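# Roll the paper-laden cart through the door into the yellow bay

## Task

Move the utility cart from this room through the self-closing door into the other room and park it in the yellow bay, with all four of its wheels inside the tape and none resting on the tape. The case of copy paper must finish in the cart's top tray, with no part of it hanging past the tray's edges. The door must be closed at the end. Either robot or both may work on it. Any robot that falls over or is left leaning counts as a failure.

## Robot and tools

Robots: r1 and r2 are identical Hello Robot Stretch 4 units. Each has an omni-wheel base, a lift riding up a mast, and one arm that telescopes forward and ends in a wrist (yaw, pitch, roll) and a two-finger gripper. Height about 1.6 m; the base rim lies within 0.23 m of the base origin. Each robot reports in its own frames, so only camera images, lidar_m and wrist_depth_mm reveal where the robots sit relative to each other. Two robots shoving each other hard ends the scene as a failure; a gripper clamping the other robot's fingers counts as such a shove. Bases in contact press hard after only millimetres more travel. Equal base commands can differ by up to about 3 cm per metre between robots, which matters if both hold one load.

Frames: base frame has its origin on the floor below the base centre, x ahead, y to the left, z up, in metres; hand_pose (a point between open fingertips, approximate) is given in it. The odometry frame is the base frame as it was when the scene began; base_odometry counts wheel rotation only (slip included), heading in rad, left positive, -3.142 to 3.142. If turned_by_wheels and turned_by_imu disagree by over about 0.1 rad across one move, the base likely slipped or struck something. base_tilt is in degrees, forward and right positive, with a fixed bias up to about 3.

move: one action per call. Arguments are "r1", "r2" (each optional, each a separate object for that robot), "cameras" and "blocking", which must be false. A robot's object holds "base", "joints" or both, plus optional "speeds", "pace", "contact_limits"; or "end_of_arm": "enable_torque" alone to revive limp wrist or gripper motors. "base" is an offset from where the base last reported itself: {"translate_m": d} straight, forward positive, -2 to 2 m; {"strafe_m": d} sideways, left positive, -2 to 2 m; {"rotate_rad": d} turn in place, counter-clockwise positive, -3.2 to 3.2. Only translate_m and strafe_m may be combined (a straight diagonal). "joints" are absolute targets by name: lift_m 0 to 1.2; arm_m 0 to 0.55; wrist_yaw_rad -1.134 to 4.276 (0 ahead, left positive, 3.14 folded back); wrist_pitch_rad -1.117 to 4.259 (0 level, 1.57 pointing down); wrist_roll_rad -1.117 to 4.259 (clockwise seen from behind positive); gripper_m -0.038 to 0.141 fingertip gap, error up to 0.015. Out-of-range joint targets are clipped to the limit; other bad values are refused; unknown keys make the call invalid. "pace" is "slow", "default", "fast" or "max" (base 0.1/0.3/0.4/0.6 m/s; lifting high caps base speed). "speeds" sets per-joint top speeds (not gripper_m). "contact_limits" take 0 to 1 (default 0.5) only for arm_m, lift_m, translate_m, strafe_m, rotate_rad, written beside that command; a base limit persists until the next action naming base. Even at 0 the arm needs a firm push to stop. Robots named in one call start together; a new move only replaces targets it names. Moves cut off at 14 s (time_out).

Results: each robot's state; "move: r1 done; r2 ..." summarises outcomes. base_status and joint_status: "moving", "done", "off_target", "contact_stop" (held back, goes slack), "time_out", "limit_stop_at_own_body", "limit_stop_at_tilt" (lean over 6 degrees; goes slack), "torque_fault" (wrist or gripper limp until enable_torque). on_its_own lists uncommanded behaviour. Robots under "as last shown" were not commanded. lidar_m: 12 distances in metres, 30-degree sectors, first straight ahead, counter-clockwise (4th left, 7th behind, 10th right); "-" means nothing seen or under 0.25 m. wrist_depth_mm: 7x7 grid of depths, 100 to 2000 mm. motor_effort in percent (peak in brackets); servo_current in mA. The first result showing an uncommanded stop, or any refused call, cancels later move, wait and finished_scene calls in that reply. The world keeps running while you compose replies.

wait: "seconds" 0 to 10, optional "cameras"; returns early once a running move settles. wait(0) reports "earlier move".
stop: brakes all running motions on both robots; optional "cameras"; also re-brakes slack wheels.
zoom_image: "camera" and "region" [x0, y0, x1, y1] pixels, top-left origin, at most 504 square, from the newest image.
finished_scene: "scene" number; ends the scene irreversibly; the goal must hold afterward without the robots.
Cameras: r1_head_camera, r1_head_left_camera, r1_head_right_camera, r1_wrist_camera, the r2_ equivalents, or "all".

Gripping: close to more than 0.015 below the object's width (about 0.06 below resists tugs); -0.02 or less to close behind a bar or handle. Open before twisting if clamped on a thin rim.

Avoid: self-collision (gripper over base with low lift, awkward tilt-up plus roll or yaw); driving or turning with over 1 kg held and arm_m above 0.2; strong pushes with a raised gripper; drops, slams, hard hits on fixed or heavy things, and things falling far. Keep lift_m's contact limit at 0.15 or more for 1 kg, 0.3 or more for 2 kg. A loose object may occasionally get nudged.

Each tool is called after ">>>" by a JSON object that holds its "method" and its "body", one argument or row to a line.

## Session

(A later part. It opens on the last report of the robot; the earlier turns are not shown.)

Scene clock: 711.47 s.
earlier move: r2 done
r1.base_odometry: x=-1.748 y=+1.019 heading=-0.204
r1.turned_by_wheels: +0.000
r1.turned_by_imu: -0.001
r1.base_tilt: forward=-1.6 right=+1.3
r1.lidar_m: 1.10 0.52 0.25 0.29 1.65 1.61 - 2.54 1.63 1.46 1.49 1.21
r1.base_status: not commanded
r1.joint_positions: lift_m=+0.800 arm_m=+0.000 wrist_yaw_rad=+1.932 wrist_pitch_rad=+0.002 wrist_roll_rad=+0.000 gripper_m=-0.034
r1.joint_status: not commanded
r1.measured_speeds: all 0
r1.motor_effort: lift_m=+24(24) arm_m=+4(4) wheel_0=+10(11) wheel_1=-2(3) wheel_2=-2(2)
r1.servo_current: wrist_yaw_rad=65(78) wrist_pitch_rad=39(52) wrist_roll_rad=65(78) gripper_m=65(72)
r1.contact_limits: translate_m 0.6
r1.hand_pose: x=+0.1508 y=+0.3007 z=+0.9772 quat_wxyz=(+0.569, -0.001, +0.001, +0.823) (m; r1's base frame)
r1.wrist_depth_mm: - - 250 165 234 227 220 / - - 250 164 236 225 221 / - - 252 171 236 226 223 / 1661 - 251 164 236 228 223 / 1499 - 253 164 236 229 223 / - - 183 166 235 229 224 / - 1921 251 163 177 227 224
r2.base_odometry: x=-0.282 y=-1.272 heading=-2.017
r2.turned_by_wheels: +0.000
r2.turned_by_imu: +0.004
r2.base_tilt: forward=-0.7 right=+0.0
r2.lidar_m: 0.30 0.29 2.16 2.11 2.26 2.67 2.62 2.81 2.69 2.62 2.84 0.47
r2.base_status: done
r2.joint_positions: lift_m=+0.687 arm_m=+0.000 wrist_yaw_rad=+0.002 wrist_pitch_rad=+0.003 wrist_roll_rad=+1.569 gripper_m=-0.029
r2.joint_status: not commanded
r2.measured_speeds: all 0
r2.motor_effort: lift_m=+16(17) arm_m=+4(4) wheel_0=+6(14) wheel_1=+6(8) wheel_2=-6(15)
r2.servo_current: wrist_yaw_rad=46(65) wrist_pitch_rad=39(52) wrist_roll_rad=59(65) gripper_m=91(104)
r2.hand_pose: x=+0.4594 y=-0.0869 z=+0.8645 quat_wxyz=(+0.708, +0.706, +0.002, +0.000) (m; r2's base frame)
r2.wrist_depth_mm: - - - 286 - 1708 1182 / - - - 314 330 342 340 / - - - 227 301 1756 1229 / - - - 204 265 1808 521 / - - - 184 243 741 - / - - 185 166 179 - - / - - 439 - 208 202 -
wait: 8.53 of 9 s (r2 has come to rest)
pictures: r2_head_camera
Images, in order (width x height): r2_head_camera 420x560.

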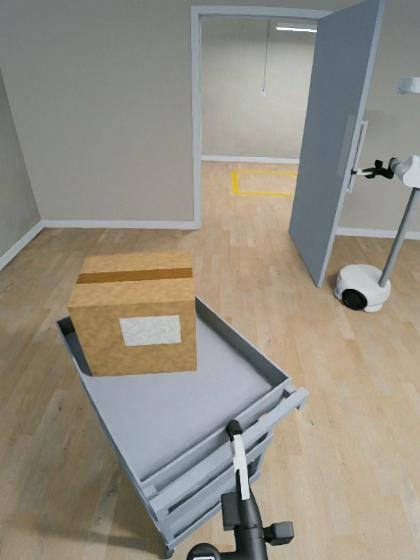

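>>> {"method": "move", "body": {
  "blocking": false,
  "r2": {"base":{"rotate_rad":0.5},"pace":"slow"}
}}

>>> {"method": "wait", "body": {
  "seconds": 3,
  "cameras": ["r2_head_camera"]
}}

Scene clock: 741.47 s.
move: r2 moving
r1: as last shown
r1.turned_by_imu: +0.000
r1.base_tilt: forward=-1.6 right=+1.2
r1.lidar_m: 1.11 0.53 0.27 0.29 1.65 1.62 - 2.55 1.65 1.46 1.48 1.23
r1.motor_effort: lift_m=+24(24) arm_m=+4(4) wheel_0=+9(10) wheel_1=-2(3) wheel_2=-2(2)
r1.servo_current: wrist_yaw_rad=59(65) wrist_pitch_rad=39(46) wrist_roll_rad=46(65) gripper_m=72(72)
r1.contact_limits: translate_m 0.6
r1.wrist_depth_mm: - - 249 165 233 226 220 / - - 250 164 234 227 221 / - - 251 170 234 227 222 / 1756 - 252 164 236 228 224 / 1576 - 253 164 236 229 224 / - - 184 165 235 229 223 / - - 251 163 176 226 224
r2.base_odometry: x=-0.282 y=-1.272 heading=-1.893
r2.turned_by_wheels: +0.123
r2.turned_by_imu: +0.120
r2.base_tilt: forward=-0.7 right=+0.1
r2.lidar_m: 0.29 0.32 2.11 2.11 2.32 2.65 2.63 2.99 2.63 2.61 2.20 0.45
r2.base_status: rotate_rad moving
r2.joint_positions: lift_m=+0.687 arm_m=+0.000 wrist_yaw_rad=-0.011 wrist_pitch_rad=+0.003 wrist_roll_rad=+1.569 gripper_m=-0.029
r2.joint_status: not commanded
r2.measured_speeds: translate_m=+0.002 strafe_m=+0.000 rotate_rad=+0.492 lift_m=+0.000 arm_m=+0.000 wrist_yaw_rad=-0.002 wrist_pitch_rad=+0.000 wrist_roll_rad=+0.000
r2.motor_effort: lift_m=+16(17) arm_m=+3(4) wheel_0=-14(15) wheel_1=-9(9) wheel_2=-16(17)
r2.servo_current: wrist_yaw_rad=65(65) wrist_pitch_rad=39(46) wrist_roll_rad=33(59) gripper_m=91(98)
r2.hand_pose: x=+0.4583 y=-0.0905 z=+0.8645 quat_wxyz=(+0.708, +0.706, -0.003, -0.005) (m; r2's base frame)
r2.wrist_depth_mm: - - - 266 - 1756 1205 / - - - 233 309 327 1098 / - - - 211 276 1808 1229 / - - - 191 254 1808 549 / - - 647 179 236 798 - / - - 187 164 179 - - / - - 452 - 207 - -
pictures: none

Scene clock: 742.67 s.
earlier move: r2 done
r1.base_odometry: x=-1.748 y=+1.019 heading=-0.204
r1.turned_by_wheels: +0.000
r1.turned_by_imu: +0.000
r1.base_tilt: forward=-1.6 right=+1.2
r1.lidar_m: 1.10 0.51 0.27 0.29 1.58 1.64 - 2.53 1.64 1.47 1.48 1.21
r1.base_status: not commanded
r1.joint_positions: lift_m=+0.800 arm_m=+0.000 wrist_yaw_rad=+1.932 wrist_pitch_rad=+0.002 wrist_roll_rad=+0.000 gripper_m=-0.034
r1.joint_status: not commanded
r1.measured_speeds: all 0
r1.motor_effort: lift_m=+24(24) arm_m=+4(4) wheel_0=+10(10) wheel_1=-3(3) wheel_2=-2(2)
r1.servo_current: wrist_yaw_rad=52(65) wrist_pitch_rad=39(52) wrist_roll_rad=52(65) gripper_m=65(72)
r1.contact_limits: translate_m 0.6
r1.hand_pose: x=+0.1508 y=+0.3007 z=+0.9772 quat_wxyz=(+0.569, -0.001, +0.001, +0.823) (m; r1's base frame)
r1.wrist_depth_mm: - - 248 165 234 228 221 / - - 250 164 234 227 220 / - - 250 171 236 228 221 / 1661 - 252 164 235 228 223 / 1576 - 253 164 236 227 223 / 1808 - 184 165 234 229 224 / - 150 250 163 176 226 224
r2.base_odometry: x=-0.282 y=-1.272 heading=-1.518
r2.turned_by_wheels: +0.376
r2.turned_by_imu: +0.366
r2.base_tilt: forward=-0.7 right=+0.0
r2.lidar_m: 0.42 0.47 2.11 2.21 2.72 2.65 2.81 2.71 2.61 2.80 2.14 0.40
r2.base_status: done
r2.joint_positions: lift_m=+0.687 arm_m=+0.000 wrist_yaw_rad=-0.001 wrist_pitch_rad=+0.003 wrist_roll_rad=+1.569 gripper_m=-0.029
r2.joint_status: not commanded
r2.measured_speeds: all 0
r2.motor_effort: lift_m=+16(17) arm_m=-3(4) wheel_0=-5(15) wheel_1=-4(10) wheel_2=-3(17)
r2.servo_current: wrist_yaw_rad=52(72) wrist_pitch_rad=33(46) wrist_roll_rad=59(59) gripper_m=91(98)
r2.hand_pose: x=+0.4592 y=-0.0878 z=+0.8645 quat_wxyz=(+0.708, +0.706, +0.000, -0.001) (m; r2's base frame)
r2.wrist_depth_mm: - - - 140 194 715 - / - - 508 145 201 - - / - 455 442 150 208 - - / - - 500 156 216 - - / - - 585 163 224 - - / - - 185 168 181 1808 - / - - - - 242 1661 492
wait: 1.20 of 3 s (r2 has come to rest)
pictures: r2_head_camera
Images, in order (width x height): r2_head_camera 420x560.

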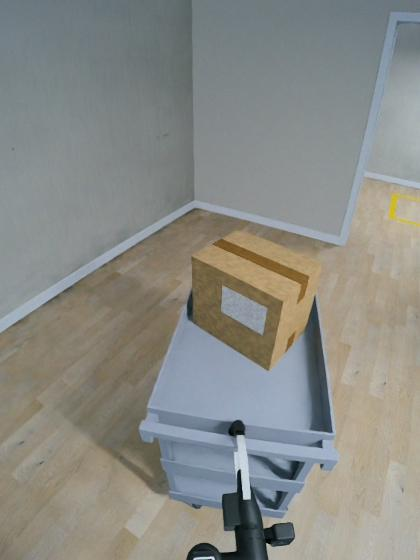

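>>> {"method": "move", "body": {
  "blocking": false,
  "r2": {"base":{"translate_m":0.05,"strafe_m":-0.45},"pace":"slow"}
}}

>>> {"method": "wait", "body": {
  "seconds": 6,
  "cameras": ["r2_head_camera"]
}}

Scene clock: 751.13 s.
move: r2 moving
r1: as last shown
r1.base_tilt: forward=-1.6 right=+1.3
r1.lidar_m: 1.09 0.53 0.28 0.29 1.62 1.61 - 2.57 1.63 1.48 1.48 1.22
r1.servo_current: wrist_yaw_rad=46(65) wrist_pitch_rad=39(46) wrist_roll_rad=46(59) gripper_m=72(72)
r1.contact_limits: translate_m 0.6
r1.wrist_depth_mm: - - 250 164 234 227 221 / - - 251 165 235 227 221 / - - 251 171 236 227 222 / 1661 - 251 164 235 228 222 / 1537 - 253 164 235 229 224 / - - 184 164 235 229 224 / - 151 251 163 176 226 224
r2.base_odometry: x=-0.295 y=-1.274 heading=-1.518
r2.turned_by_wheels: +0.000
r2.turned_by_imu: +0.000
r2.base_tilt: forward=-0.7 right=+0.1
r2.lidar_m: 0.42 0.47 2.12 2.24 2.72 2.65 2.80 2.67 2.61 2.79 2.13 0.40
r2.base_status: translate_m moving; strafe_m moving
r2.joint_positions: lift_m=+0.687 arm_m=+0.000 wrist_yaw_rad=-0.001 wrist_pitch_rad=+0.003 wrist_roll_rad=+1.569 gripper_m=-0.029
r2.joint_status: not commanded
r2.measured_speeds: translate_m=+0.006 strafe_m=-0.052 rotate_rad=+0.000 lift_m=+0.000 arm_m=+0.000 wrist_yaw_rad=+0.000 wrist_pitch_rad=+0.000 wrist_roll_rad=+0.000
r2.motor_effort: lift_m=+16(17) arm_m=-3(4) wheel_0=+11(11) wheel_1=-9(9) wheel_2=-7(8)
r2.servo_current: wrist_yaw_rad=46(59) wrist_pitch_rad=39(46) wrist_roll_rad=52(52) gripper_m=91(98)
r2.hand_pose: x=+0.4592 y=-0.0878 z=+0.8645 quat_wxyz=(+0.708, +0.706, +0.000, -0.001) (m; r2's base frame)
r2.wrist_depth_mm: - - - 140 195 676 - / - - 517 145 202 - - / - - 445 150 208 - - / - - 492 466 216 - - / - - 580 163 224 - - / - - 184 167 181 1756 - / - - - - 241 1618 496
pictures: none

Scene clock: 756.37 s.
earlier move: r2 done
r1.base_odometry: x=-1.748 y=+1.019 heading=-0.204
r1.turned_by_wheels: +0.000
r1.turned_by_imu: +0.000
r1.base_tilt: forward=-1.6 right=+1.2
r1.lidar_m: 1.10 0.51 0.27 0.29 1.55 1.41 1.73 2.55 1.64 1.47 1.48 1.24
r1.base_status: not commanded
r1.joint_positions: lift_m=+0.800 arm_m=+0.000 wrist_yaw_rad=+1.932 wrist_pitch_rad=+0.002 wrist_roll_rad=+0.000 gripper_m=-0.034
r1.joint_status: not commanded
r1.measured_speeds: all 0
r1.motor_effort: lift_m=+24(24) arm_m=+4(4) wheel_0=+10(10) wheel_1=-2(3) wheel_2=-2(2)
r1.servo_current: wrist_yaw_rad=52(72) wrist_pitch_rad=39(52) wrist_roll_rad=39(72) gripper_m=59(72)
r1.contact_limits: translate_m 0.6
r1.hand_pose: x=+0.1508 y=+0.3007 z=+0.9772 quat_wxyz=(+0.569, -0.001, +0.001, +0.823) (m; r1's base frame)
r1.wrist_depth_mm: - - 249 164 233 226 221 / - - 251 165 234 226 222 / - - 250 171 235 228 221 / 1537 - 251 165 236 227 222 / 1430 - 251 165 235 228 223 / - - 185 165 234 229 224 / - 1464 251 162 176 226 224
r2.base_odometry: x=-0.728 y=-1.346 heading=-1.518
r2.turned_by_wheels: +0.000
r2.turned_by_imu: +0.003
r2.base_tilt: forward=-0.6 right=+0.1
r2.lidar_m: 0.32 0.32 2.45 2.59 2.95 2.92 3.09 2.37 2.29 2.45 1.70 0.47
r2.base_status: done
r2.joint_positions: lift_m=+0.687 arm_m=+0.000 wrist_yaw_rad=+0.004 wrist_pitch_rad=+0.003 wrist_roll_rad=+1.569 gripper_m=-0.029
r2.joint_status: not commanded
r2.measured_speeds: all 0
r2.motor_effort: lift_m=+16(17) arm_m=-3(4) wheel_0=+7(16) wheel_1=-5(9) wheel_2=-2(8)
r2.servo_current: wrist_yaw_rad=39(65) wrist_pitch_rad=39(52) wrist_roll_rad=46(65) gripper_m=91(98)
r2.hand_pose: x=+0.4596 y=-0.0863 z=+0.8645 quat_wxyz=(+0.708, +0.706, +0.002, +0.000) (m; r2's base frame)
r2.wrist_depth_mm: - - - 263 314 1618 1118 / - - - 286 300 332 332 / - - - 209 273 1756 512 / - - - 195 256 1808 - / - - 535 183 239 - - / - - 183 170 179 - - / - - 469 - 216 126 -
wait: 5.23 of 6 s (r2 has come to rest)
pictures: r2_head_camera
Images, in order (width x height): r2_head_camera 420x560.

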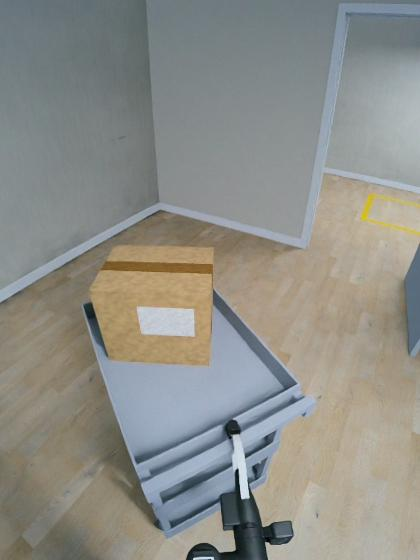

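>>> {"method": "move", "body": {
  "blocking": false,
  "r2": {"base":{"rotate_rad":0.55},"pace":"slow"}
}}

>>> {"method": "wait", "body": {
  "seconds": 3
}}

>>> {"method": "move", "body": {
  "blocking": false,
  "r2": {"base":{"translate_m":0.02,"strafe_m":-0.45},"pace":"slow"}
}}

>>> {"method": "wait", "body": {
  "seconds": 6,
  "cameras": ["r2_head_camera","r2_head_right_camera"]
}}

Scene clock: 768.03 s.
move: r2 moving
r1: as last shown
r1.base_tilt: forward=-1.6 right=+1.3
r1.lidar_m: 1.10 0.54 0.27 0.29 1.53 1.44 1.73 2.59 1.65 1.45 1.50 1.20
r1.servo_current: wrist_yaw_rad=65(65) wrist_pitch_rad=46(46) wrist_roll_rad=46(59) gripper_m=65(65)
r1.contact_limits: translate_m 0.6
r1.wrist_depth_mm: - - 249 164 233 227 221 / - - 250 164 233 226 221 / - - 251 171 235 228 222 / 1576 - 252 164 236 229 222 / 1430 - 251 164 236 228 224 / - - 183 165 234 229 223 / - 151 250 163 176 225 224
r2.base_odometry: x=-0.728 y=-1.346 heading=-1.393
r2.turned_by_wheels: +0.124
r2.turned_by_imu: +0.121
r2.base_tilt: forward=-0.7 right=+0.1
r2.lidar_m: 0.34 0.34 2.45 2.74 2.94 2.92 2.79 2.32 2.28 2.59 1.68 0.44
r2.base_status: rotate_rad moving
r2.joint_positions: lift_m=+0.687 arm_m=+0.000 wrist_yaw_rad=-0.008 wrist_pitch_rad=+0.003 wrist_roll_rad=+1.569 gripper_m=-0.029
r2.joint_status: not commanded
r2.measured_speeds: translate_m=+0.000 strafe_m=-0.001 rotate_rad=+0.487 lift_m=+0.000 arm_m=+0.000 wrist_yaw_rad=-0.004 wrist_pitch_rad=+0.000 wrist_roll_rad=+0.000
r2.motor_effort: lift_m=+16(16) arm_m=-4(4) wheel_0=-11(13) wheel_1=-8(8) wheel_2=-16(16)
r2.servo_current: wrist_yaw_rad=59(59) wrist_pitch_rad=46(46) wrist_roll_rad=46(59) gripper_m=98(98)
r2.hand_pose: x=+0.4586 y=-0.0896 z=+0.8645 quat_wxyz=(+0.708, +0.706, -0.002, -0.004) (m; r2's base frame)
r2.wrist_depth_mm: - - - 220 287 297 298 / - - - 207 271 1708 1229 / - - - 193 256 1808 521 / - - - 183 244 820 - / - - 466 176 232 809 - / - - 186 165 181 - - / - - 492 - 214 759 -
pictures: none

Scene clock: 769.30 s.
earlier move: r2 done
r1.base_odometry: x=-1.748 y=+1.019 heading=-0.204
r1.turned_by_wheels: +0.000
r1.turned_by_imu: +0.000
r1.base_tilt: forward=-1.6 right=+1.2
r1.lidar_m: 1.12 0.53 0.26 0.31 1.57 1.56 1.72 2.56 1.64 1.48 1.49 1.24
r1.base_status: not commanded
r1.joint_positions: lift_m=+0.800 arm_m=+0.000 wrist_yaw_rad=+1.932 wrist_pitch_rad=+0.002 wrist_roll_rad=+0.000 gripper_m=-0.034
r1.joint_status: not commanded
r1.measured_speeds: all 0
r1.motor_effort: lift_m=+24(24) arm_m=+4(4) wheel_0=+10(10) wheel_1=-2(3) wheel_2=-2(2)
r1.servo_current: wrist_yaw_rad=52(65) wrist_pitch_rad=46(52) wrist_roll_rad=39(59) gripper_m=65(72)
r1.contact_limits: translate_m 0.6
r1.hand_pose: x=+0.1508 y=+0.3007 z=+0.9772 quat_wxyz=(+0.569, -0.001, +0.001, +0.823) (m; r1's base frame)
r1.wrist_depth_mm: - - 250 164 232 225 220 / - - 251 165 235 227 223 / - - 251 171 235 228 222 / 1618 - 252 164 235 229 223 / 1464 - 252 164 236 228 224 / - - 183 165 234 229 224 / - 151 250 163 177 226 224
r2.base_odometry: x=-0.728 y=-1.346 heading=-0.969
r2.turned_by_wheels: +0.425
r2.turned_by_imu: +0.413
r2.base_tilt: forward=-0.7 right=+0.0
r2.lidar_m: 0.43 2.44 2.60 3.00 2.93 3.04 2.34 2.29 2.44 1.70 2.46 0.39
r2.base_status: done
r2.joint_positions: lift_m=+0.687 arm_m=+0.000 wrist_yaw_rad=-0.006 wrist_pitch_rad=+0.003 wrist_roll_rad=+1.569 gripper_m=-0.029
r2.joint_status: not commanded
r2.measured_speeds: all 0
r2.motor_effort: lift_m=+16(16) arm_m=-4(4) wheel_0=-5(13) wheel_1=-5(9) wheel_2=-5(16)
r2.servo_current: wrist_yaw_rad=65(72) wrist_pitch_rad=46(46) wrist_roll_rad=46(59) gripper_m=98(98)
r2.hand_pose: x=+0.4588 y=-0.0890 z=+0.8645 quat_wxyz=(+0.708, +0.706, -0.001, -0.003) (m; r2's base frame)
r2.wrist_depth_mm: - - 445 113 167 - - / - 413 402 121 178 - - / - - 459 130 190 - - / - - 569 140 204 - - / - - - 151 220 1756 - / - - 185 163 181 1618 500 / - - - - - 1618 1229
wait: 1.27 of 3 s (r2 has come to rest)
pictures: none

Scene clock: 769.80 s.
move: r2 moving
r1: as last shown
r1.lidar_m: 1.09 0.53 0.26 0.29 1.59 1.57 1.71 2.55 1.65 1.47 1.48 1.22
r1.motor_effort: lift_m=+24(24) arm_m=+4(4) wheel_0=+10(10) wheel_1=-3(3) wheel_2=-2(2)
r1.servo_current: wrist_yaw_rad=52(59) wrist_pitch_rad=39(46) wrist_roll_rad=26(65) gripper_m=65(65)
r1.contact_limits: translate_m 0.6
r1.wrist_depth_mm: - - 250 165 234 226 220 / - - 250 165 234 225 220 / - - 250 170 234 228 222 / 1576 - 251 164 235 228 222 / 1499 - 252 164 236 229 224 / - - 185 165 235 229 224 / - 150 250 163 177 226 223
r2.base_odometry: x=-0.740 y=-1.354 heading=-0.969
r2.turned_by_wheels: -0.001
r2.turned_by_imu: +0.000
r2.base_tilt: forward=-0.7 right=+0.1
r2.lidar_m: 0.43 2.46 2.61 3.02 2.94 3.06 2.35 2.28 2.45 1.70 2.43 0.38
r2.base_status: translate_m moving; strafe_m moving
r2.joint_positions: lift_m=+0.687 arm_m=+0.000 wrist_yaw_rad=-0.003 wrist_pitch_rad=+0.003 wrist_roll_rad=+1.569 gripper_m=-0.029
r2.joint_status: not commanded
r2.measured_speeds: translate_m=+0.002 strafe_m=-0.055 rotate_rad=+0.000 lift_m=+0.000 arm_m=+0.000 wrist_yaw_rad=+0.004 wrist_pitch_rad=+0.000 wrist_roll_rad=+0.000
r2.motor_effort: lift_m=+16(16) arm_m=-4(4) wheel_0=+7(10) wheel_1=-8(9) wheel_2=-8(8)
r2.servo_current: wrist_yaw_rad=39(52) wrist_pitch_rad=46(46) wrist_roll_rad=39(59) gripper_m=91(98)
r2.hand_pose: x=+0.4591 y=-0.0882 z=+0.8645 quat_wxyz=(+0.708, +0.706, +0.000, -0.002) (m; r2's base frame)
r2.wrist_depth_mm: - - 449 111 167 - - / - 413 402 120 176 - - / - - 462 126 189 - - / - - 569 136 203 - - / - - - 149 219 1756 - / - - 185 163 180 1661 508 / - - - - - 1618 1205
pictures: none

Scene clock: 774.97 s.
earlier move: r2 done
r1.base_odometry: x=-1.748 y=+1.019 heading=-0.204
r1.turned_by_wheels: +0.000
r1.turned_by_imu: +0.000
r1.base_tilt: forward=-1.6 right=+1.2
r1.lidar_m: 1.09 0.52 0.25 0.28 1.36 1.21 1.28 2.57 1.63 1.47 1.47 1.23
r1.base_status: not commanded
r1.joint_positions: lift_m=+0.800 arm_m=+0.000 wrist_yaw_rad=+1.932 wrist_pitch_rad=+0.002 wrist_roll_rad=+0.000 gripper_m=-0.034
r1.joint_status: not commanded
r1.measured_speeds: all 0
r1.motor_effort: lift_m=+24(24) arm_m=+4(4) wheel_0=+10(11) wheel_1=-2(3) wheel_2=-2(2)
r1.servo_current: wrist_yaw_rad=52(65) wrist_pitch_rad=39(52) wrist_roll_rad=39(72) gripper_m=59(72)
r1.contact_limits: translate_m 0.6
r1.hand_pose: x=+0.1508 y=+0.3007 z=+0.9772 quat_wxyz=(+0.569, -0.001, +0.001, +0.823) (m; r1's base frame)
r1.wrist_depth_mm: - - 250 165 234 227 220 / - - 250 164 234 226 222 / - - 250 171 234 229 222 / - - 252 164 235 228 222 / 1537 1618 253 165 236 228 224 / - - 183 165 235 229 224 / - 142 251 163 176 226 223
r2.base_odometry: x=-1.088 y=-1.617 heading=-0.969
r2.turned_by_wheels: +0.000
r2.turned_by_imu: +0.003
r2.base_tilt: forward=-0.6 right=+0.0
r2.lidar_m: 0.39 0.38 2.83 3.43 3.33 2.82 2.17 2.11 2.25 1.25 1.69 0.43
r2.base_status: done
r2.joint_positions: lift_m=+0.687 arm_m=+0.000 wrist_yaw_rad=+0.003 wrist_pitch_rad=+0.003 wrist_roll_rad=+1.569 gripper_m=-0.029
r2.joint_status: not commanded
r2.measured_speeds: all 0
r2.motor_effort: lift_m=+16(17) arm_m=-4(4) wheel_0=+7(15) wheel_1=-4(9) wheel_2=-3(8)
r2.servo_current: wrist_yaw_rad=52(65) wrist_pitch_rad=39(52) wrist_roll_rad=46(59) gripper_m=91(98)
r2.hand_pose: x=+0.4596 y=-0.0866 z=+0.8645 quat_wxyz=(+0.708, +0.706, +0.002, +0.000) (m; r2's base frame)
r2.wrist_depth_mm: - - - 179 242 1756 1182 / - - - 179 238 1661 569 / - - - 176 236 788 - / - - 462 174 234 - - / - - 488 172 230 820 - / - - 186 170 180 - - / - - 574 - 226 - -
wait: 5.17 of 6 s (r2 has come to rest)
pictures: r2_head_camera, r2_head_right_camera
Images, in order (width x height): r2_head_camera 420x560, r2_head_right_camera 420x672.

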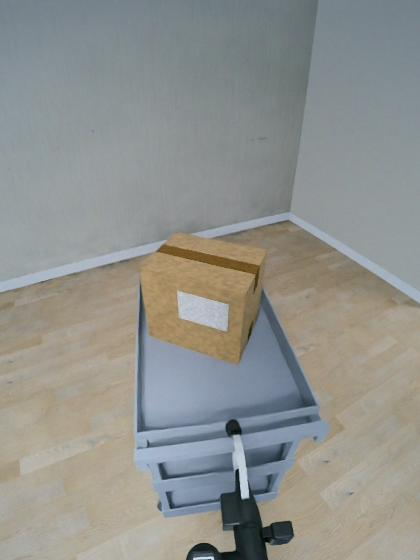

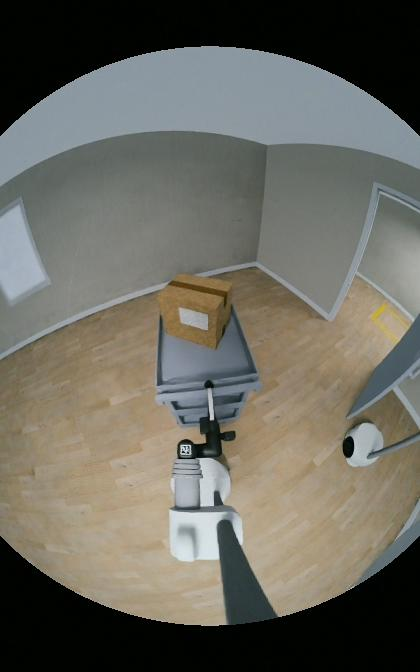

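>>> {"method": "move", "body": {
  "blocking": false,
  "r2": {"base":{"rotate_rad":0.52},"pace":"slow"}
}}

>>> {"method": "wait", "body": {
  "seconds": 3
}}

>>> {"method": "move", "body": {
  "blocking": false,
  "r2": {"base":{"translate_m":0.06,"strafe_m":-0.45},"pace":"slow"}
}}

>>> {"method": "wait", "body": {
  "seconds": 6,
  "cameras": ["r2_head_camera","r2_head_right_camera"]
}}

Scene clock: 783.00 s.
move: r2 moving
r1: as last shown
r1.lidar_m: 1.10 0.52 0.26 0.29 1.40 1.26 1.25 2.56 1.64 1.48 1.49 1.23
r1.motor_effort: lift_m=+24(24) arm_m=+4(4) wheel_0=+10(10) wheel_1=-2(3) wheel_2=-2(2)
r1.servo_current: wrist_yaw_rad=59(59) wrist_pitch_rad=33(46) wrist_roll_rad=59(59) gripper_m=65(72)
r1.contact_limits: translate_m 0.6
r1.wrist_depth_mm: - - 250 164 234 226 220 / - - 250 165 235 226 220 / - - 251 171 235 228 221 / - - 252 164 236 229 223 / 1397 - 254 164 235 229 224 / - - 183 165 235 229 224 / - 142 250 162 177 227 224
r2.base_odometry: x=-1.088 y=-1.617 heading=-0.844
r2.turned_by_wheels: +0.124
r2.turned_by_imu: +0.121
r2.base_tilt: forward=-0.7 right=+0.1
r2.lidar_m: 0.39 0.42 2.93 3.37 3.35 2.59 2.13 2.12 1.44 1.28 2.56 0.42
r2.base_status: rotate_rad moving
r2.joint_positions: lift_m=+0.687 arm_m=+0.000 wrist_yaw_rad=-0.006 wrist_pitch_rad=+0.003 wrist_roll_rad=+1.569 gripper_m=-0.029
r2.joint_status: not commanded
r2.measured_speeds: translate_m=+0.003 strafe_m=+0.001 rotate_rad=+0.485 lift_m=+0.000 arm_m=+0.000 wrist_yaw_rad=+0.000 wrist_pitch_rad=+0.000 wrist_roll_rad=+0.000
r2.motor_effort: lift_m=+16(17) arm_m=-4(4) wheel_0=-7(14) wheel_1=-9(9) wheel_2=-14(15)
r2.servo_current: wrist_yaw_rad=39(59) wrist_pitch_rad=46(46) wrist_roll_rad=39(52) gripper_m=91(98)
r2.hand_pose: x=+0.4588 y=-0.0891 z=+0.8645 quat_wxyz=(+0.708, +0.706, -0.001, -0.003) (m; r2's base frame)
r2.wrist_depth_mm: - - - 162 218 1661 1205 / - - - 162 220 1499 - / - - 517 163 222 809 - / - - 462 165 224 809 - / - - 512 166 225 842 - / - - 186 167 180 - - / - - - - 228 1661 -
pictures: none

Scene clock: 784.23 s.
earlier move: r2 done
r1.base_odometry: x=-1.748 y=+1.019 heading=-0.204
r1.turned_by_wheels: +0.000
r1.turned_by_imu: +0.000
r1.base_tilt: forward=-1.6 right=+1.2
r1.lidar_m: 1.11 0.52 0.26 0.29 1.51 1.27 1.25 2.56 1.67 1.48 1.49 1.23
r1.base_status: not commanded
r1.joint_positions: lift_m=+0.800 arm_m=+0.000 wrist_yaw_rad=+1.932 wrist_pitch_rad=+0.002 wrist_roll_rad=+0.000 gripper_m=-0.034
r1.joint_status: not commanded
r1.measured_speeds: all 0
r1.motor_effort: lift_m=+24(24) arm_m=+4(4) wheel_0=+10(10) wheel_1=-3(3) wheel_2=-2(2)
r1.servo_current: wrist_yaw_rad=59(65) wrist_pitch_rad=39(52) wrist_roll_rad=59(65) gripper_m=65(72)
r1.contact_limits: translate_m 0.6
r1.hand_pose: x=+0.1508 y=+0.3007 z=+0.9772 quat_wxyz=(+0.569, -0.001, +0.001, +0.823) (m; r1's base frame)
r1.wrist_depth_mm: - - 250 165 233 227 220 / - - 251 164 234 228 221 / - - 252 171 235 228 223 / - - 251 164 236 227 222 / 1430 - 253 164 235 228 224 / - - 184 164 235 229 224 / - 151 250 163 177 226 223
r2.base_odometry: x=-1.088 y=-1.617 heading=-0.450
r2.turned_by_wheels: +0.394
r2.turned_by_imu: +0.383
r2.base_tilt: forward=-0.7 right=+0.1
r2.lidar_m: 0.43 2.79 3.41 3.34 2.81 2.20 2.10 2.27 1.25 1.57 2.63 0.34
r2.base_status: done
r2.joint_positions: lift_m=+0.687 arm_m=+0.000 wrist_yaw_rad=-0.006 wrist_pitch_rad=+0.003 wrist_roll_rad=+1.569 gripper_m=-0.029
r2.joint_status: not commanded
r2.measured_speeds: all 0
r2.motor_effort: lift_m=+16(17) arm_m=-4(5) wheel_0=-4(14) wheel_1=-4(9) wheel_2=-7(15)
r2.servo_current: wrist_yaw_rad=46(59) wrist_pitch_rad=39(52) wrist_roll_rad=46(59) gripper_m=91(98)
r2.hand_pose: x=+0.4588 y=-0.0891 z=+0.8645 quat_wxyz=(+0.708, +0.706, -0.001, -0.003) (m; r2's base frame)
r2.wrist_depth_mm: - 351 357 - - - - / - 436 424 - - - - / - - 539 105 171 - - / - - - 114 191 202 - / - - - 130 217 1661 508 / - - 183 150 180 1661 1229 / - - - - 353 351 1138
wait: 1.23 of 3 s (r2 has come to rest)
pictures: none

Scene clock: 784.73 s.
move: r2 moving
r1: as last shown
r1.base_tilt: forward=-1.6 right=+1.3
r1.lidar_m: 1.10 0.50 0.27 0.29 1.49 1.24 1.24 2.54 1.63 1.48 1.49 1.24
r1.servo_current: wrist_yaw_rad=52(59) wrist_pitch_rad=39(46) wrist_roll_rad=52(59) gripper_m=65(65)
r1.contact_limits: translate_m 0.6
r1.wrist_depth_mm: - - 249 165 234 227 220 / - - 250 164 234 227 222 / - - 250 171 235 228 222 / - - 252 164 236 228 222 / 1430 - 253 164 236 228 223 / - - 183 165 234 229 224 / - 151 251 163 177 226 224
r2.base_odometry: x=-1.092 y=-1.630 heading=-0.450
r2.turned_by_wheels: +0.000
r2.turned_by_imu: +0.000
r2.base_tilt: forward=-0.7 right=+0.1
r2.lidar_m: 0.45 2.81 3.43 3.37 2.80 2.19 2.12 2.28 1.24 1.61 2.61 0.34
r2.base_status: translate_m moving; strafe_m moving
r2.joint_positions: lift_m=+0.687 arm_m=+0.000 wrist_yaw_rad=-0.003 wrist_pitch_rad=+0.003 wrist_roll_rad=+1.569 gripper_m=-0.029
r2.joint_status: not commanded
r2.measured_speeds: translate_m=+0.008 strafe_m=-0.051 rotate_rad=+0.001 lift_m=+0.000 arm_m=+0.000 wrist_yaw_rad=+0.007 wrist_pitch_rad=+0.000 wrist_roll_rad=+0.000
r2.motor_effort: lift_m=+16(16) arm_m=-4(5) wheel_0=+13(13) wheel_1=-8(8) wheel_2=-10(10)
r2.servo_current: wrist_yaw_rad=39(65) wrist_pitch_rad=33(46) wrist_roll_rad=39(59) gripper_m=91(98)
r2.hand_pose: x=+0.4591 y=-0.0882 z=+0.8645 quat_wxyz=(+0.708, +0.706, +0.000, -0.002) (m; r2's base frame)
r2.wrist_depth_mm: - 347 349 - 135 - - / - 436 421 - 151 - - / - - 549 - 168 - - / - - - 111 189 199 - / - - - 127 216 1618 504 / - - 183 147 180 1708 1229 / - - - - 351 351 1138
pictures: none

Scene clock: 789.97 s.
earlier move: r2 done
r1.base_odometry: x=-1.748 y=+1.019 heading=-0.204
r1.turned_by_wheels: +0.000
r1.turned_by_imu: +0.000
r1.base_tilt: forward=-1.6 right=+1.2
r1.lidar_m: 1.10 0.52 0.26 0.28 1.20 0.91 - 2.58 1.65 1.46 1.49 1.23
r1.base_status: not commanded
r1.joint_positions: lift_m=+0.800 arm_m=+0.000 wrist_yaw_rad=+1.932 wrist_pitch_rad=+0.002 wrist_roll_rad=+0.000 gripper_m=-0.034
r1.joint_status: not commanded
r1.measured_speeds: all 0
r1.motor_effort: lift_m=+24(24) arm_m=+4(4) wheel_0=+10(11) wheel_1=-2(3) wheel_2=-2(2)
r1.servo_current: wrist_yaw_rad=39(65) wrist_pitch_rad=33(52) wrist_roll_rad=52(72) gripper_m=65(78)
r1.contact_limits: translate_m 0.6
r1.hand_pose: x=+0.1508 y=+0.3007 z=+0.9772 quat_wxyz=(+0.569, -0.001, +0.001, +0.823) (m; r1's base frame)
r1.wrist_depth_mm: - - 249 165 234 226 221 / - - 250 165 234 227 222 / - - 250 170 234 228 222 / - - 252 164 236 229 223 / - - 252 164 236 228 224 / - - 182 165 235 229 224 / - 151 251 163 177 226 224
r2.base_odometry: x=-1.230 y=-2.048 heading=-0.450
r2.turned_by_wheels: +0.000
r2.turned_by_imu: +0.002
r2.base_tilt: forward=-0.7 right=+0.0
r2.lidar_m: 0.44 2.68 3.86 3.78 2.95 2.27 2.21 0.95 0.93 1.82 2.13 0.38
r2.base_status: done
r2.joint_positions: lift_m=+0.687 arm_m=+0.000 wrist_yaw_rad=+0.001 wrist_pitch_rad=+0.003 wrist_roll_rad=+1.569 gripper_m=-0.029
r2.joint_status: not commanded
r2.measured_speeds: all 0
r2.motor_effort: lift_m=+16(17) arm_m=-4(5) wheel_0=+6(16) wheel_1=-4(8) wheel_2=-3(10)
r2.servo_current: wrist_yaw_rad=59(65) wrist_pitch_rad=39(52) wrist_roll_rad=46(65) gripper_m=91(98)
r2.hand_pose: x=+0.4594 y=-0.0873 z=+0.8645 quat_wxyz=(+0.708, +0.706, +0.001, -0.001) (m; r2's base frame)
r2.wrist_depth_mm: - 387 384 - 151 - - / - 413 399 106 161 - - / - - 496 113 179 - - / - - - 127 196 - - / - - - 141 216 1661 525 / - - 187 155 180 1661 484 / - - - - - 1756 1205
wait: 5.23 of 6 s (r2 has come to rest)
pictures: r2_head_camera, r2_head_right_camera
Images, in order (width x height): r2_head_camera 420x560, r2_head_right_camera 420x672.

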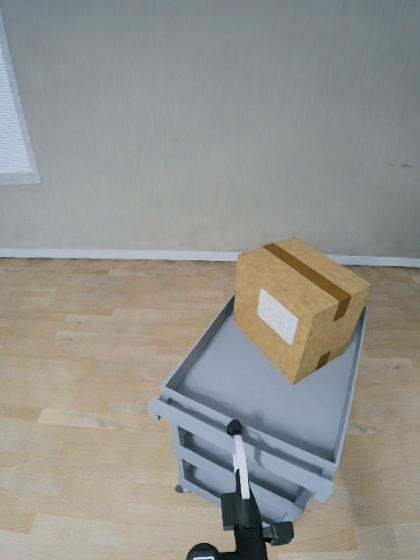

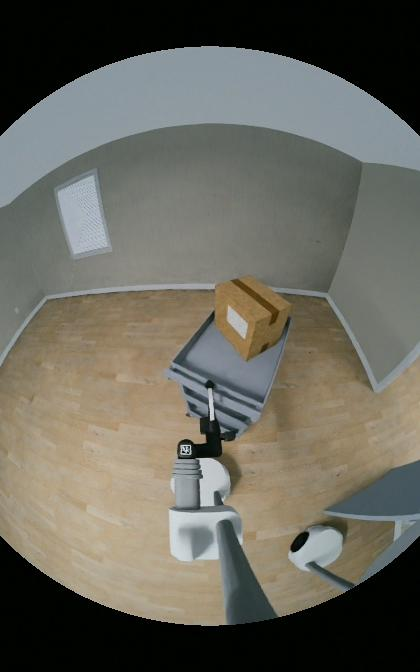

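>>> {"method": "move", "body": {
  "blocking": false,
  "r2": {"base":{"translate_m":0.12,"strafe_m":-0.45},"pace":"slow"}
}}

>>> {"method": "wait", "body": {
  "seconds": 6,
  "cameras": ["r2_head_camera","r2_head_right_camera"]
}}

Scene clock: 823.30 s.
move: r2 moving
r1: as last shown
r1.base_tilt: forward=-1.6 right=+1.3
r1.lidar_m: 1.10 0.51 0.26 0.28 1.20 0.90 - 2.58 1.65 1.48 1.48 1.25
r1.motor_effort: lift_m=+24(24) arm_m=+4(4) wheel_0=+10(10) wheel_1=-3(3) wheel_2=-2(2)
r1.servo_current: wrist_yaw_rad=46(52) wrist_pitch_rad=46(52) wrist_roll_rad=52(59) gripper_m=65(65)
r1.contact_limits: translate_m 0.6
r1.wrist_depth_mm: - - 250 164 234 226 221 / - - 250 164 234 226 221 / - - 251 171 235 228 221 / - - 252 164 235 229 223 / - - 252 164 236 229 224 / - - 181 165 234 229 223 / - 143 251 163 176 226 224
r2.base_odometry: x=-1.232 y=-2.061 heading=-0.450
r2.turned_by_wheels: +0.000
r2.turned_by_imu: +0.000
r2.base_tilt: forward=-0.7 right=+0.1
r2.lidar_m: 0.43 2.69 3.87 3.80 2.96 2.28 2.23 0.94 0.93 1.84 2.11 0.36
r2.base_status: translate_m moving; strafe_m moving
r2.joint_positions: lift_m=+0.687 arm_m=+0.000 wrist_yaw_rad=+0.001 wrist_pitch_rad=+0.003 wrist_roll_rad=+1.569 gripper_m=-0.029
r2.joint_status: not commanded
r2.measured_speeds: translate_m=+0.013 strafe_m=-0.049 rotate_rad=-0.001 lift_m=+0.000 arm_m=+0.000 wrist_yaw_rad=+0.000 wrist_pitch_rad=+0.000 wrist_roll_rad=+0.000
r2.motor_effort: lift_m=+16(16) arm_m=-4(4) wheel_0=+10(12) wheel_1=-7(7) wheel_2=-8(8)
r2.servo_current: wrist_yaw_rad=46(59) wrist_pitch_rad=39(46) wrist_roll_rad=59(59) gripper_m=91(98)
r2.hand_pose: x=+0.4594 y=-0.0872 z=+0.8645 quat_wxyz=(+0.708, +0.706, +0.001, -0.001) (m; r2's base frame)
r2.wrist_depth_mm: - 389 389 - 151 - - / - 415 399 106 161 - - / - - 492 113 178 - - / - - 640 127 195 - - / - - - 141 216 1661 530 / - - 187 154 179 1661 488 / - - - - - 1756 1205
pictures: none

Scene clock: 828.70 s.
earlier move: r2 done
r1.base_odometry: x=-1.748 y=+1.019 heading=-0.204
r1.turned_by_wheels: +0.000
r1.turned_by_imu: +0.000
r1.base_tilt: forward=-1.6 right=+1.2
r1.lidar_m: 1.10 0.51 0.28 0.29 0.76 0.83 - 2.58 1.64 1.47 1.51 1.22
r1.base_status: not commanded
r1.joint_positions: lift_m=+0.800 arm_m=+0.000 wrist_yaw_rad=+1.932 wrist_pitch_rad=+0.002 wrist_roll_rad=+0.000 gripper_m=-0.034
r1.joint_status: not commanded
r1.measured_speeds: all 0
r1.motor_effort: lift_m=+24(24) arm_m=+4(4) wheel_0=+10(10) wheel_1=-3(3) wheel_2=-2(2)
r1.servo_current: wrist_yaw_rad=46(72) wrist_pitch_rad=33(52) wrist_roll_rad=46(72) gripper_m=59(72)
r1.contact_limits: translate_m 0.6
r1.hand_pose: x=+0.1508 y=+0.3007 z=+0.9772 quat_wxyz=(+0.569, -0.001, +0.001, +0.823) (m; r1's base frame)
r1.wrist_depth_mm: - - 249 164 234 226 220 / - - 250 164 235 226 221 / - - 251 170 235 228 222 / - 866 252 164 236 228 222 / - 854 252 164 236 229 224 / - - 184 164 235 229 224 / - 809 251 163 177 227 224
r2.base_odometry: x=-1.318 y=-2.505 heading=-0.451
r2.turned_by_wheels: +0.000
r2.turned_by_imu: +0.000
r2.base_tilt: forward=-0.7 right=+0.1
r2.lidar_m: 0.43 2.53 3.64 4.22 3.15 2.45 0.84 0.77 0.84 1.68 1.67 0.37
r2.base_status: done
r2.joint_positions: lift_m=+0.687 arm_m=+0.000 wrist_yaw_rad=+0.001 wrist_pitch_rad=+0.003 wrist_roll_rad=+1.569 gripper_m=-0.029
r2.joint_status: not commanded
r2.measured_speeds: all 0
r2.motor_effort: lift_m=+16(17) arm_m=-4(4) wheel_0=+4(14) wheel_1=-5(8) wheel_2=-7(10)
r2.servo_current: wrist_yaw_rad=39(59) wrist_pitch_rad=39(52) wrist_roll_rad=46(59) gripper_m=91(98)
r2.hand_pose: x=+0.4594 y=-0.0872 z=+0.8645 quat_wxyz=(+0.708, +0.706, +0.001, -0.001) (m; r2's base frame)
r2.wrist_depth_mm: - 402 404 101 154 - - / - 413 397 110 164 - - / - - 488 117 184 - - / - - 621 130 197 - - / - - - 146 216 1708 530 / - - 187 156 179 1537 500 / - - - - - 1756 1229
wait: 5.40 of 6 s (r2 has come to rest)
pictures: r2_head_camera, r2_head_right_camera
Images, in order (width x height): r2_head_camera 420x560, r2_head_right_camera 420x672.

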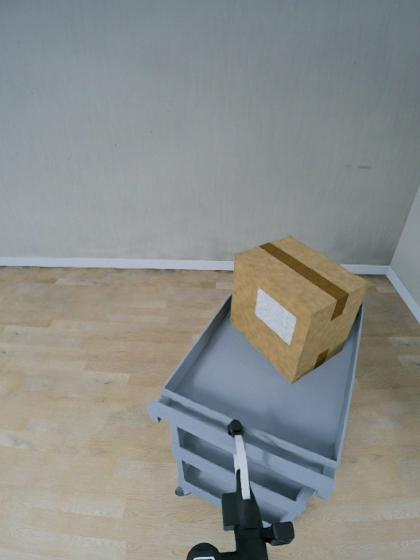

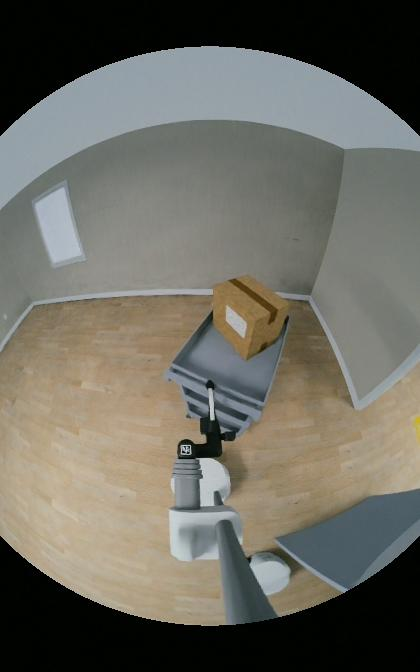

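>>> {"method": "move", "body": {
  "blocking": false,
  "r2": {"base":{"translate_m":0.35,"strafe_m":-0.4},"pace":"slow"}
}}

>>> {"method": "wait", "body": {
  "seconds": 7,
  "cameras": ["r2_head_camera","r2_head_right_camera"]
}}

Scene clock: 863.57 s.
move: r2 moving
r1: as last shown
r1.lidar_m: 1.10 0.52 0.26 0.29 0.75 0.84 - 2.51 1.65 1.47 1.49 1.22
r1.motor_effort: lift_m=+24(24) arm_m=+4(4) wheel_0=+9(10) wheel_1=-2(3) wheel_2=-2(2)
r1.servo_current: wrist_yaw_rad=59(65) wrist_pitch_rad=39(46) wrist_roll_rad=65(65) gripper_m=65(72)
r1.contact_limits: translate_m 0.6
r1.wrist_depth_mm: - - 249 165 235 226 220 / - - 251 164 235 226 221 / - - 250 171 235 228 222 / - 854 252 164 236 229 222 / - 842 252 165 236 228 223 / - - 181 164 234 229 223 / - 809 252 163 176 226 224
r2.base_odometry: x=-1.314 y=-2.517 heading=-0.451
r2.turned_by_wheels: +0.000
r2.turned_by_imu: +0.000
r2.base_tilt: forward=-0.7 right=+0.1
r2.lidar_m: 0.40 2.53 3.64 4.22 3.17 2.43 0.83 0.78 0.87 1.67 1.66 0.36
r2.base_status: translate_m moving; strafe_m moving
r2.joint_positions: lift_m=+0.687 arm_m=+0.000 wrist_yaw_rad=+0.001 wrist_pitch_rad=+0.003 wrist_roll_rad=+1.569 gripper_m=-0.029
r2.joint_status: not commanded
r2.measured_speeds: translate_m=+0.033 strafe_m=-0.038 rotate_rad=-0.001 lift_m=+0.000 arm_m=+0.000 wrist_yaw_rad=+0.000 wrist_pitch_rad=+0.000 wrist_roll_rad=+0.000
r2.motor_effort: lift_m=+17(17) arm_m=-4(5) wheel_0=+13(14) wheel_1=-5(6) wheel_2=-12(12)
r2.servo_current: wrist_yaw_rad=52(52) wrist_pitch_rad=46(46) wrist_roll_rad=33(59) gripper_m=91(91)
r2.hand_pose: x=+0.4594 y=-0.0872 z=+0.8645 quat_wxyz=(+0.708, +0.706, +0.001, -0.001) (m; r2's base frame)
r2.wrist_depth_mm: - 399 394 102 153 - - / - 410 397 108 163 - - / - - 484 116 180 - - / - - 627 129 196 - - / - - - 142 216 1661 535 / - - 186 154 179 1499 492 / - - - - - 1756 1205
pictures: none

Scene clock: 869.63 s.
earlier move: r2 done
r1.base_odometry: x=-1.748 y=+1.019 heading=-0.204
r1.turned_by_wheels: +0.000
r1.turned_by_imu: +0.000
r1.base_tilt: forward=-1.6 right=+1.3
r1.lidar_m: 1.08 0.53 0.26 0.29 1.05 4.06 - 2.54 1.61 1.48 1.49 1.24
r1.base_status: not commanded
r1.joint_positions: lift_m=+0.800 arm_m=+0.000 wrist_yaw_rad=+1.932 wrist_pitch_rad=+0.002 wrist_roll_rad=+0.000 gripper_m=-0.034
r1.joint_status: not commanded
r1.measured_speeds: all 0
r1.motor_effort: lift_m=+24(24) arm_m=+4(4) wheel_0=+10(11) wheel_1=-3(3) wheel_2=-2(2)
r1.servo_current: wrist_yaw_rad=46(72) wrist_pitch_rad=39(52) wrist_roll_rad=39(72) gripper_m=65(72)
r1.contact_limits: translate_m 0.6
r1.hand_pose: x=+0.1508 y=+0.3007 z=+0.9772 quat_wxyz=(+0.569, -0.001, +0.001, +0.823) (m; r1's base frame)
r1.wrist_depth_mm: - - 250 164 234 226 220 / - - 250 164 236 226 222 / - - 251 171 235 229 223 / - - 250 165 236 227 224 / - - 252 164 236 228 224 / - - 184 165 234 229 224 / - - 251 163 177 225 224
r2.base_odometry: x=-1.177 y=-3.017 heading=-0.451
r2.turned_by_wheels: +0.000
r2.turned_by_imu: +0.000
r2.base_tilt: forward=-0.7 right=+0.1
r2.lidar_m: 0.45 2.14 3.12 4.57 3.64 2.82 0.93 0.98 1.34 1.23 0.46 0.30
r2.base_status: done
r2.joint_positions: lift_m=+0.687 arm_m=+0.000 wrist_yaw_rad=-0.002 wrist_pitch_rad=+0.003 wrist_roll_rad=+1.569 gripper_m=-0.029
r2.joint_status: not commanded
r2.measured_speeds: all 0
r2.motor_effort: lift_m=+16(17) arm_m=-3(5) wheel_0=+3(14) wheel_1=-6(7) wheel_2=-7(13)
r2.servo_current: wrist_yaw_rad=52(65) wrist_pitch_rad=39(52) wrist_roll_rad=59(65) gripper_m=91(98)
r2.hand_pose: x=+0.4592 y=-0.0879 z=+0.8645 quat_wxyz=(+0.708, +0.706, +0.000, -0.002) (m; r2's base frame)
r2.wrist_depth_mm: - 366 370 - - 114 - / - 459 496 - - - - / - - - - - - - / - - - - - 544 517 / - - - - 216 1618 466 / - - 181 136 176 1499 430 / - - - - - 1499 1118
wait: 6.07 of 7 s (r2 has come to rest)
pictures: r2_head_camera, r2_head_right_camera
Images, in order (width x height): r2_head_camera 420x560, r2_head_right_camera 420x672.

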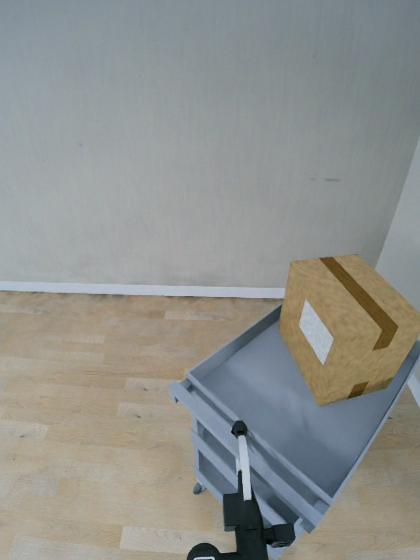

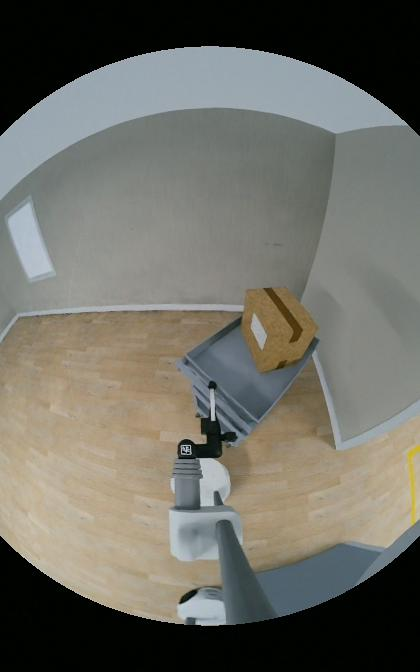

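>>> {"method": "move", "body": {
  "blocking": false,
  "r2": {"base":{"translate_m":-0.25,"strafe_m":0.35},"pace":"slow"}
}}

>>> {"method": "wait", "body": {
  "seconds": 6
}}

>>> {"method": "move", "body": {
  "blocking": false,
  "r2": {"base":{"rotate_rad":-0.6},"pace":"slow"}
}}

>>> {"method": "wait", "body": {
  "seconds": 3,
  "cameras": ["r2_head_camera","r2_head_right_camera"]
}}

Scene clock: 887.57 s.
move: r2 moving
r1: as last shown
r1.lidar_m: 1.10 0.51 0.25 0.31 1.02 4.02 - 2.57 1.61 1.48 1.50 1.24
r1.motor_effort: lift_m=+24(24) arm_m=+4(4) wheel_0=+10(10) wheel_1=-3(3) wheel_2=-2(2)
r1.servo_current: wrist_yaw_rad=65(65) wrist_pitch_rad=46(52) wrist_roll_rad=46(59) gripper_m=65(72)
r1.contact_limits: translate_m 0.6
r1.wrist_depth_mm: - - 250 164 234 227 221 / - - 250 164 235 227 221 / - - 250 171 235 227 223 / - - 250 164 235 228 224 / - - 252 164 236 228 223 / - - 184 165 234 229 224 / - - 250 163 176 225 224
r2.base_odometry: x=-1.179 y=-3.006 heading=-0.451
r2.turned_by_wheels: +0.000
r2.turned_by_imu: +0.000
r2.base_tilt: forward=-0.7 right=+0.1
r2.lidar_m: 0.46 2.12 3.05 4.59 3.65 2.80 0.95 0.96 1.33 1.24 0.43 0.30
r2.base_status: translate_m moving; strafe_m moving
r2.joint_positions: lift_m=+0.687 arm_m=+0.000 wrist_yaw_rad=-0.002 wrist_pitch_rad=+0.003 wrist_roll_rad=+1.569 gripper_m=-0.029
r2.joint_status: not commanded
r2.measured_speeds: translate_m=-0.028 strafe_m=+0.039 rotate_rad=+0.000 lift_m=+0.000 arm_m=+0.000 wrist_yaw_rad=+0.000 wrist_pitch_rad=+0.000 wrist_roll_rad=+0.000
r2.motor_effort: lift_m=+16(17) arm_m=-4(4) wheel_0=-8(12) wheel_1=+5(5) wheel_2=+5(7)
r2.servo_current: wrist_yaw_rad=46(52) wrist_pitch_rad=39(46) wrist_roll_rad=46(52) gripper_m=91(98)
r2.hand_pose: x=+0.4591 y=-0.0881 z=+0.8645 quat_wxyz=(+0.708, +0.706, +0.000, -0.002) (m; r2's base frame)
r2.wrist_depth_mm: - 362 368 - - 114 - / - 455 492 - - 134 - / - - - - - - - / - - - - 177 554 521 / - - - - 216 1618 473 / - - 181 130 176 1661 433 / - - - - - 1499 1138
pictures: none

Scene clock: 892.63 s.
earlier move: r2 done
r1.base_odometry: x=-1.748 y=+1.019 heading=-0.204
r1.turned_by_wheels: +0.000
r1.turned_by_imu: +0.000
r1.base_tilt: forward=-1.6 right=+1.2
r1.lidar_m: 1.11 0.53 0.26 0.31 0.82 4.05 - 2.53 1.66 1.47 1.50 1.23
r1.base_status: not commanded
r1.joint_positions: lift_m=+0.800 arm_m=+0.000 wrist_yaw_rad=+1.932 wrist_pitch_rad=+0.002 wrist_roll_rad=+0.000 gripper_m=-0.034
r1.joint_status: not commanded
r1.measured_speeds: all 0
r1.motor_effort: lift_m=+24(24) arm_m=+4(4) wheel_0=+10(11) wheel_1=-2(3) wheel_2=-2(2)
r1.servo_current: wrist_yaw_rad=46(72) wrist_pitch_rad=46(52) wrist_roll_rad=59(72) gripper_m=59(72)
r1.contact_limits: translate_m 0.6
r1.hand_pose: x=+0.1508 y=+0.3007 z=+0.9772 quat_wxyz=(+0.569, -0.001, +0.001, +0.823) (m; r1's base frame)
r1.wrist_depth_mm: - - 249 165 234 225 221 / - - 249 164 233 227 222 / - - 251 171 234 228 221 / - 878 251 163 235 228 222 / - 866 252 164 235 229 223 / - - 182 165 235 229 224 / - - 251 163 177 227 224
r2.base_odometry: x=-1.249 y=-2.594 heading=-0.451
r2.turned_by_wheels: +0.000
r2.turned_by_imu: +0.000
r2.base_tilt: forward=-0.7 right=+0.0
r2.lidar_m: 0.44 2.41 3.51 4.26 3.31 2.55 0.89 0.83 0.97 1.58 1.62 0.31
r2.base_status: done
r2.joint_positions: lift_m=+0.687 arm_m=+0.000 wrist_yaw_rad=-0.002 wrist_pitch_rad=+0.003 wrist_roll_rad=+1.569 gripper_m=-0.029
r2.joint_status: not commanded
r2.measured_speeds: all 0
r2.motor_effort: lift_m=+17(17) arm_m=-4(4) wheel_0=-5(15) wheel_1=+4(6) wheel_2=+7(10)
r2.servo_current: wrist_yaw_rad=46(65) wrist_pitch_rad=46(52) wrist_roll_rad=52(59) gripper_m=98(104)
r2.hand_pose: x=+0.4591 y=-0.0881 z=+0.8645 quat_wxyz=(+0.708, +0.706, +0.000, -0.002) (m; r2's base frame)
r2.wrist_depth_mm: - 357 359 - - 125 - / - 466 466 - - 134 - / - - - - - - - / - - - - 183 554 525 / - - - 116 218 1618 480 / - - 183 139 177 1661 1205 / - - - - 370 366 1078
wait: 5.07 of 6 s (r2 has come to rest)
pictures: none

Scene clock: 893.13 s.
move: r2 moving
r1: as last shown
r1.lidar_m: 1.11 0.51 0.26 0.29 0.83 4.02 - 2.57 1.63 1.48 1.50 1.22
r1.motor_effort: lift_m=+24(24) arm_m=+4(4) wheel_0=+10(10) wheel_1=-2(3) wheel_2=-2(2)
r1.servo_current: wrist_yaw_rad=59(59) wrist_pitch_rad=46(52) wrist_roll_rad=39(65) gripper_m=59(72)
r1.contact_limits: translate_m 0.6
r1.wrist_depth_mm: - - 251 165 234 227 220 / - - 250 165 235 228 223 / - - 252 171 235 228 222 / - 891 252 164 235 229 222 / - 854 252 165 235 228 223 / - - 184 165 233 229 224 / - 917 250 163 176 226 224
r2.base_odometry: x=-1.249 y=-2.594 heading=-0.576
r2.turned_by_wheels: -0.125
r2.turned_by_imu: -0.120
r2.base_tilt: forward=-0.7 right=+0.0
r2.lidar_m: 0.45 2.36 3.10 4.27 3.70 2.66 1.06 0.84 0.86 4.47 1.61 0.34
r2.base_status: rotate_rad moving
r2.joint_positions: lift_m=+0.687 arm_m=+0.000 wrist_yaw_rad=+0.008 wrist_pitch_rad=+0.003 wrist_roll_rad=+1.569 gripper_m=-0.029
r2.joint_status: not commanded
r2.measured_speeds: translate_m=+0.001 strafe_m=+0.000 rotate_rad=-0.487 lift_m=+0.000 arm_m=+0.000 wrist_yaw_rad=+0.000 wrist_pitch_rad=+0.000 wrist_roll_rad=+0.000
r2.motor_effort: lift_m=+16(17) arm_m=-4(4) wheel_0=+11(18) wheel_1=+9(9) wheel_2=+12(12)
r2.servo_current: wrist_yaw_rad=65(65) wrist_pitch_rad=33(52) wrist_roll_rad=52(52) gripper_m=98(98)
r2.hand_pose: x=+0.4600 y=-0.0852 z=+0.8645 quat_wxyz=(+0.708, +0.706, +0.004, +0.002) (m; r2's base frame)
r2.wrist_depth_mm: - 338 340 - - 133 - / - 442 424 - 145 145 - / - - 554 - 165 - - / - - - 104 183 - - / - - - 123 211 1537 504 / - - 185 140 179 1618 1205 / - - - - 353 353 1138
pictures: none

Scene clock: 894.47 s.
earlier move: r2 done
r1.base_odometry: x=-1.748 y=+1.019 heading=-0.204
r1.turned_by_wheels: +0.000
r1.turned_by_imu: +0.000
r1.base_tilt: forward=-1.6 right=+1.2
r1.lidar_m: 1.09 0.51 0.26 0.29 0.83 4.01 - 2.56 1.66 1.47 1.50 1.22
r1.base_status: not commanded
r1.joint_positions: lift_m=+0.800 arm_m=+0.000 wrist_yaw_rad=+1.932 wrist_pitch_rad=+0.002 wrist_roll_rad=+0.000 gripper_m=-0.034
r1.joint_status: not commanded
r1.measured_speeds: all 0
r1.motor_effort: lift_m=+24(24) arm_m=+4(4) wheel_0=+10(10) wheel_1=-2(3) wheel_2=-2(2)
r1.servo_current: wrist_yaw_rad=46(72) wrist_pitch_rad=52(52) wrist_roll_rad=52(65) gripper_m=59(72)
r1.contact_limits: translate_m 0.6
r1.hand_pose: x=+0.1508 y=+0.3007 z=+0.9772 quat_wxyz=(+0.569, -0.001, +0.001, +0.823) (m; r1's base frame)
r1.wrist_depth_mm: - 904 249 165 234 227 222 / - - 250 165 235 227 220 / - - 250 171 235 227 222 / - 891 251 164 235 229 224 / - 891 253 164 236 229 224 / - - 183 165 235 229 223 / - 878 251 163 176 226 224
r2.base_odometry: x=-1.249 y=-2.594 heading=-1.050
r2.turned_by_wheels: -0.474
r2.turned_by_imu: -0.461
r2.base_tilt: forward=-0.7 right=+0.1
r2.lidar_m: 0.34 0.36 2.38 3.23 4.26 3.48 2.57 0.90 0.84 0.90 1.58 0.44
r2.base_status: done
r2.joint_positions: lift_m=+0.687 arm_m=+0.000 wrist_yaw_rad=+0.003 wrist_pitch_rad=+0.003 wrist_roll_rad=+1.569 gripper_m=-0.029
r2.joint_status: not commanded
r2.measured_speeds: all 0
r2.motor_effort: lift_m=+17(17) arm_m=-4(4) wheel_0=+2(18) wheel_1=+5(10) wheel_2=+8(14)
r2.servo_current: wrist_yaw_rad=52(65) wrist_pitch_rad=39(52) wrist_roll_rad=52(59) gripper_m=91(98)
r2.hand_pose: x=+0.4596 y=-0.0866 z=+0.8645 quat_wxyz=(+0.708, +0.706, +0.002, +0.000) (m; r2's base frame)
r2.wrist_depth_mm: - - - 188 252 286 1078 / - - - 183 246 1618 1182 / - - - 180 241 820 - / - - 504 178 236 - - / - - 477 174 231 820 - / - - 186 170 180 - - / - 146 549 - 224 - -
wait: 1.33 of 3 s (r2 has come to rest)
pictures: r2_head_camera, r2_head_right_camera
Images, in order (width x height): r2_head_camera 420x560, r2_head_right_camera 420x672.

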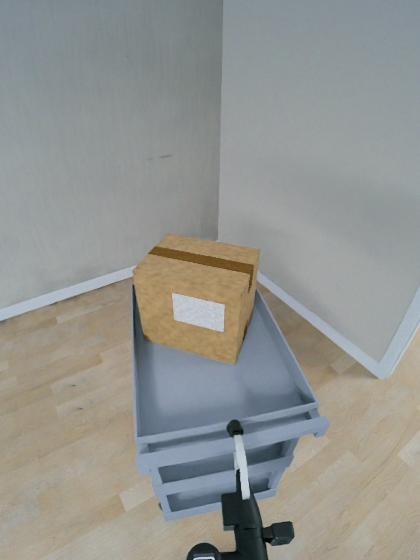

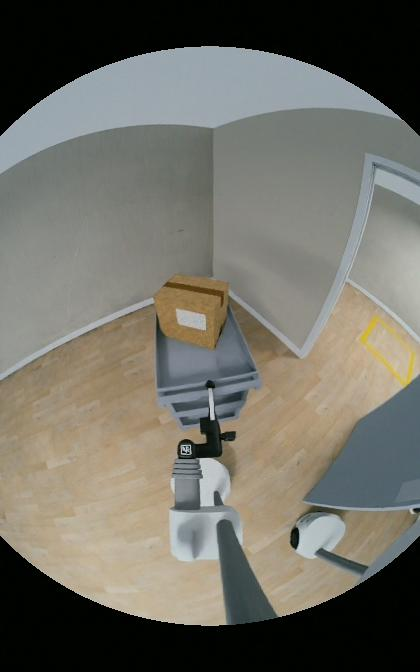

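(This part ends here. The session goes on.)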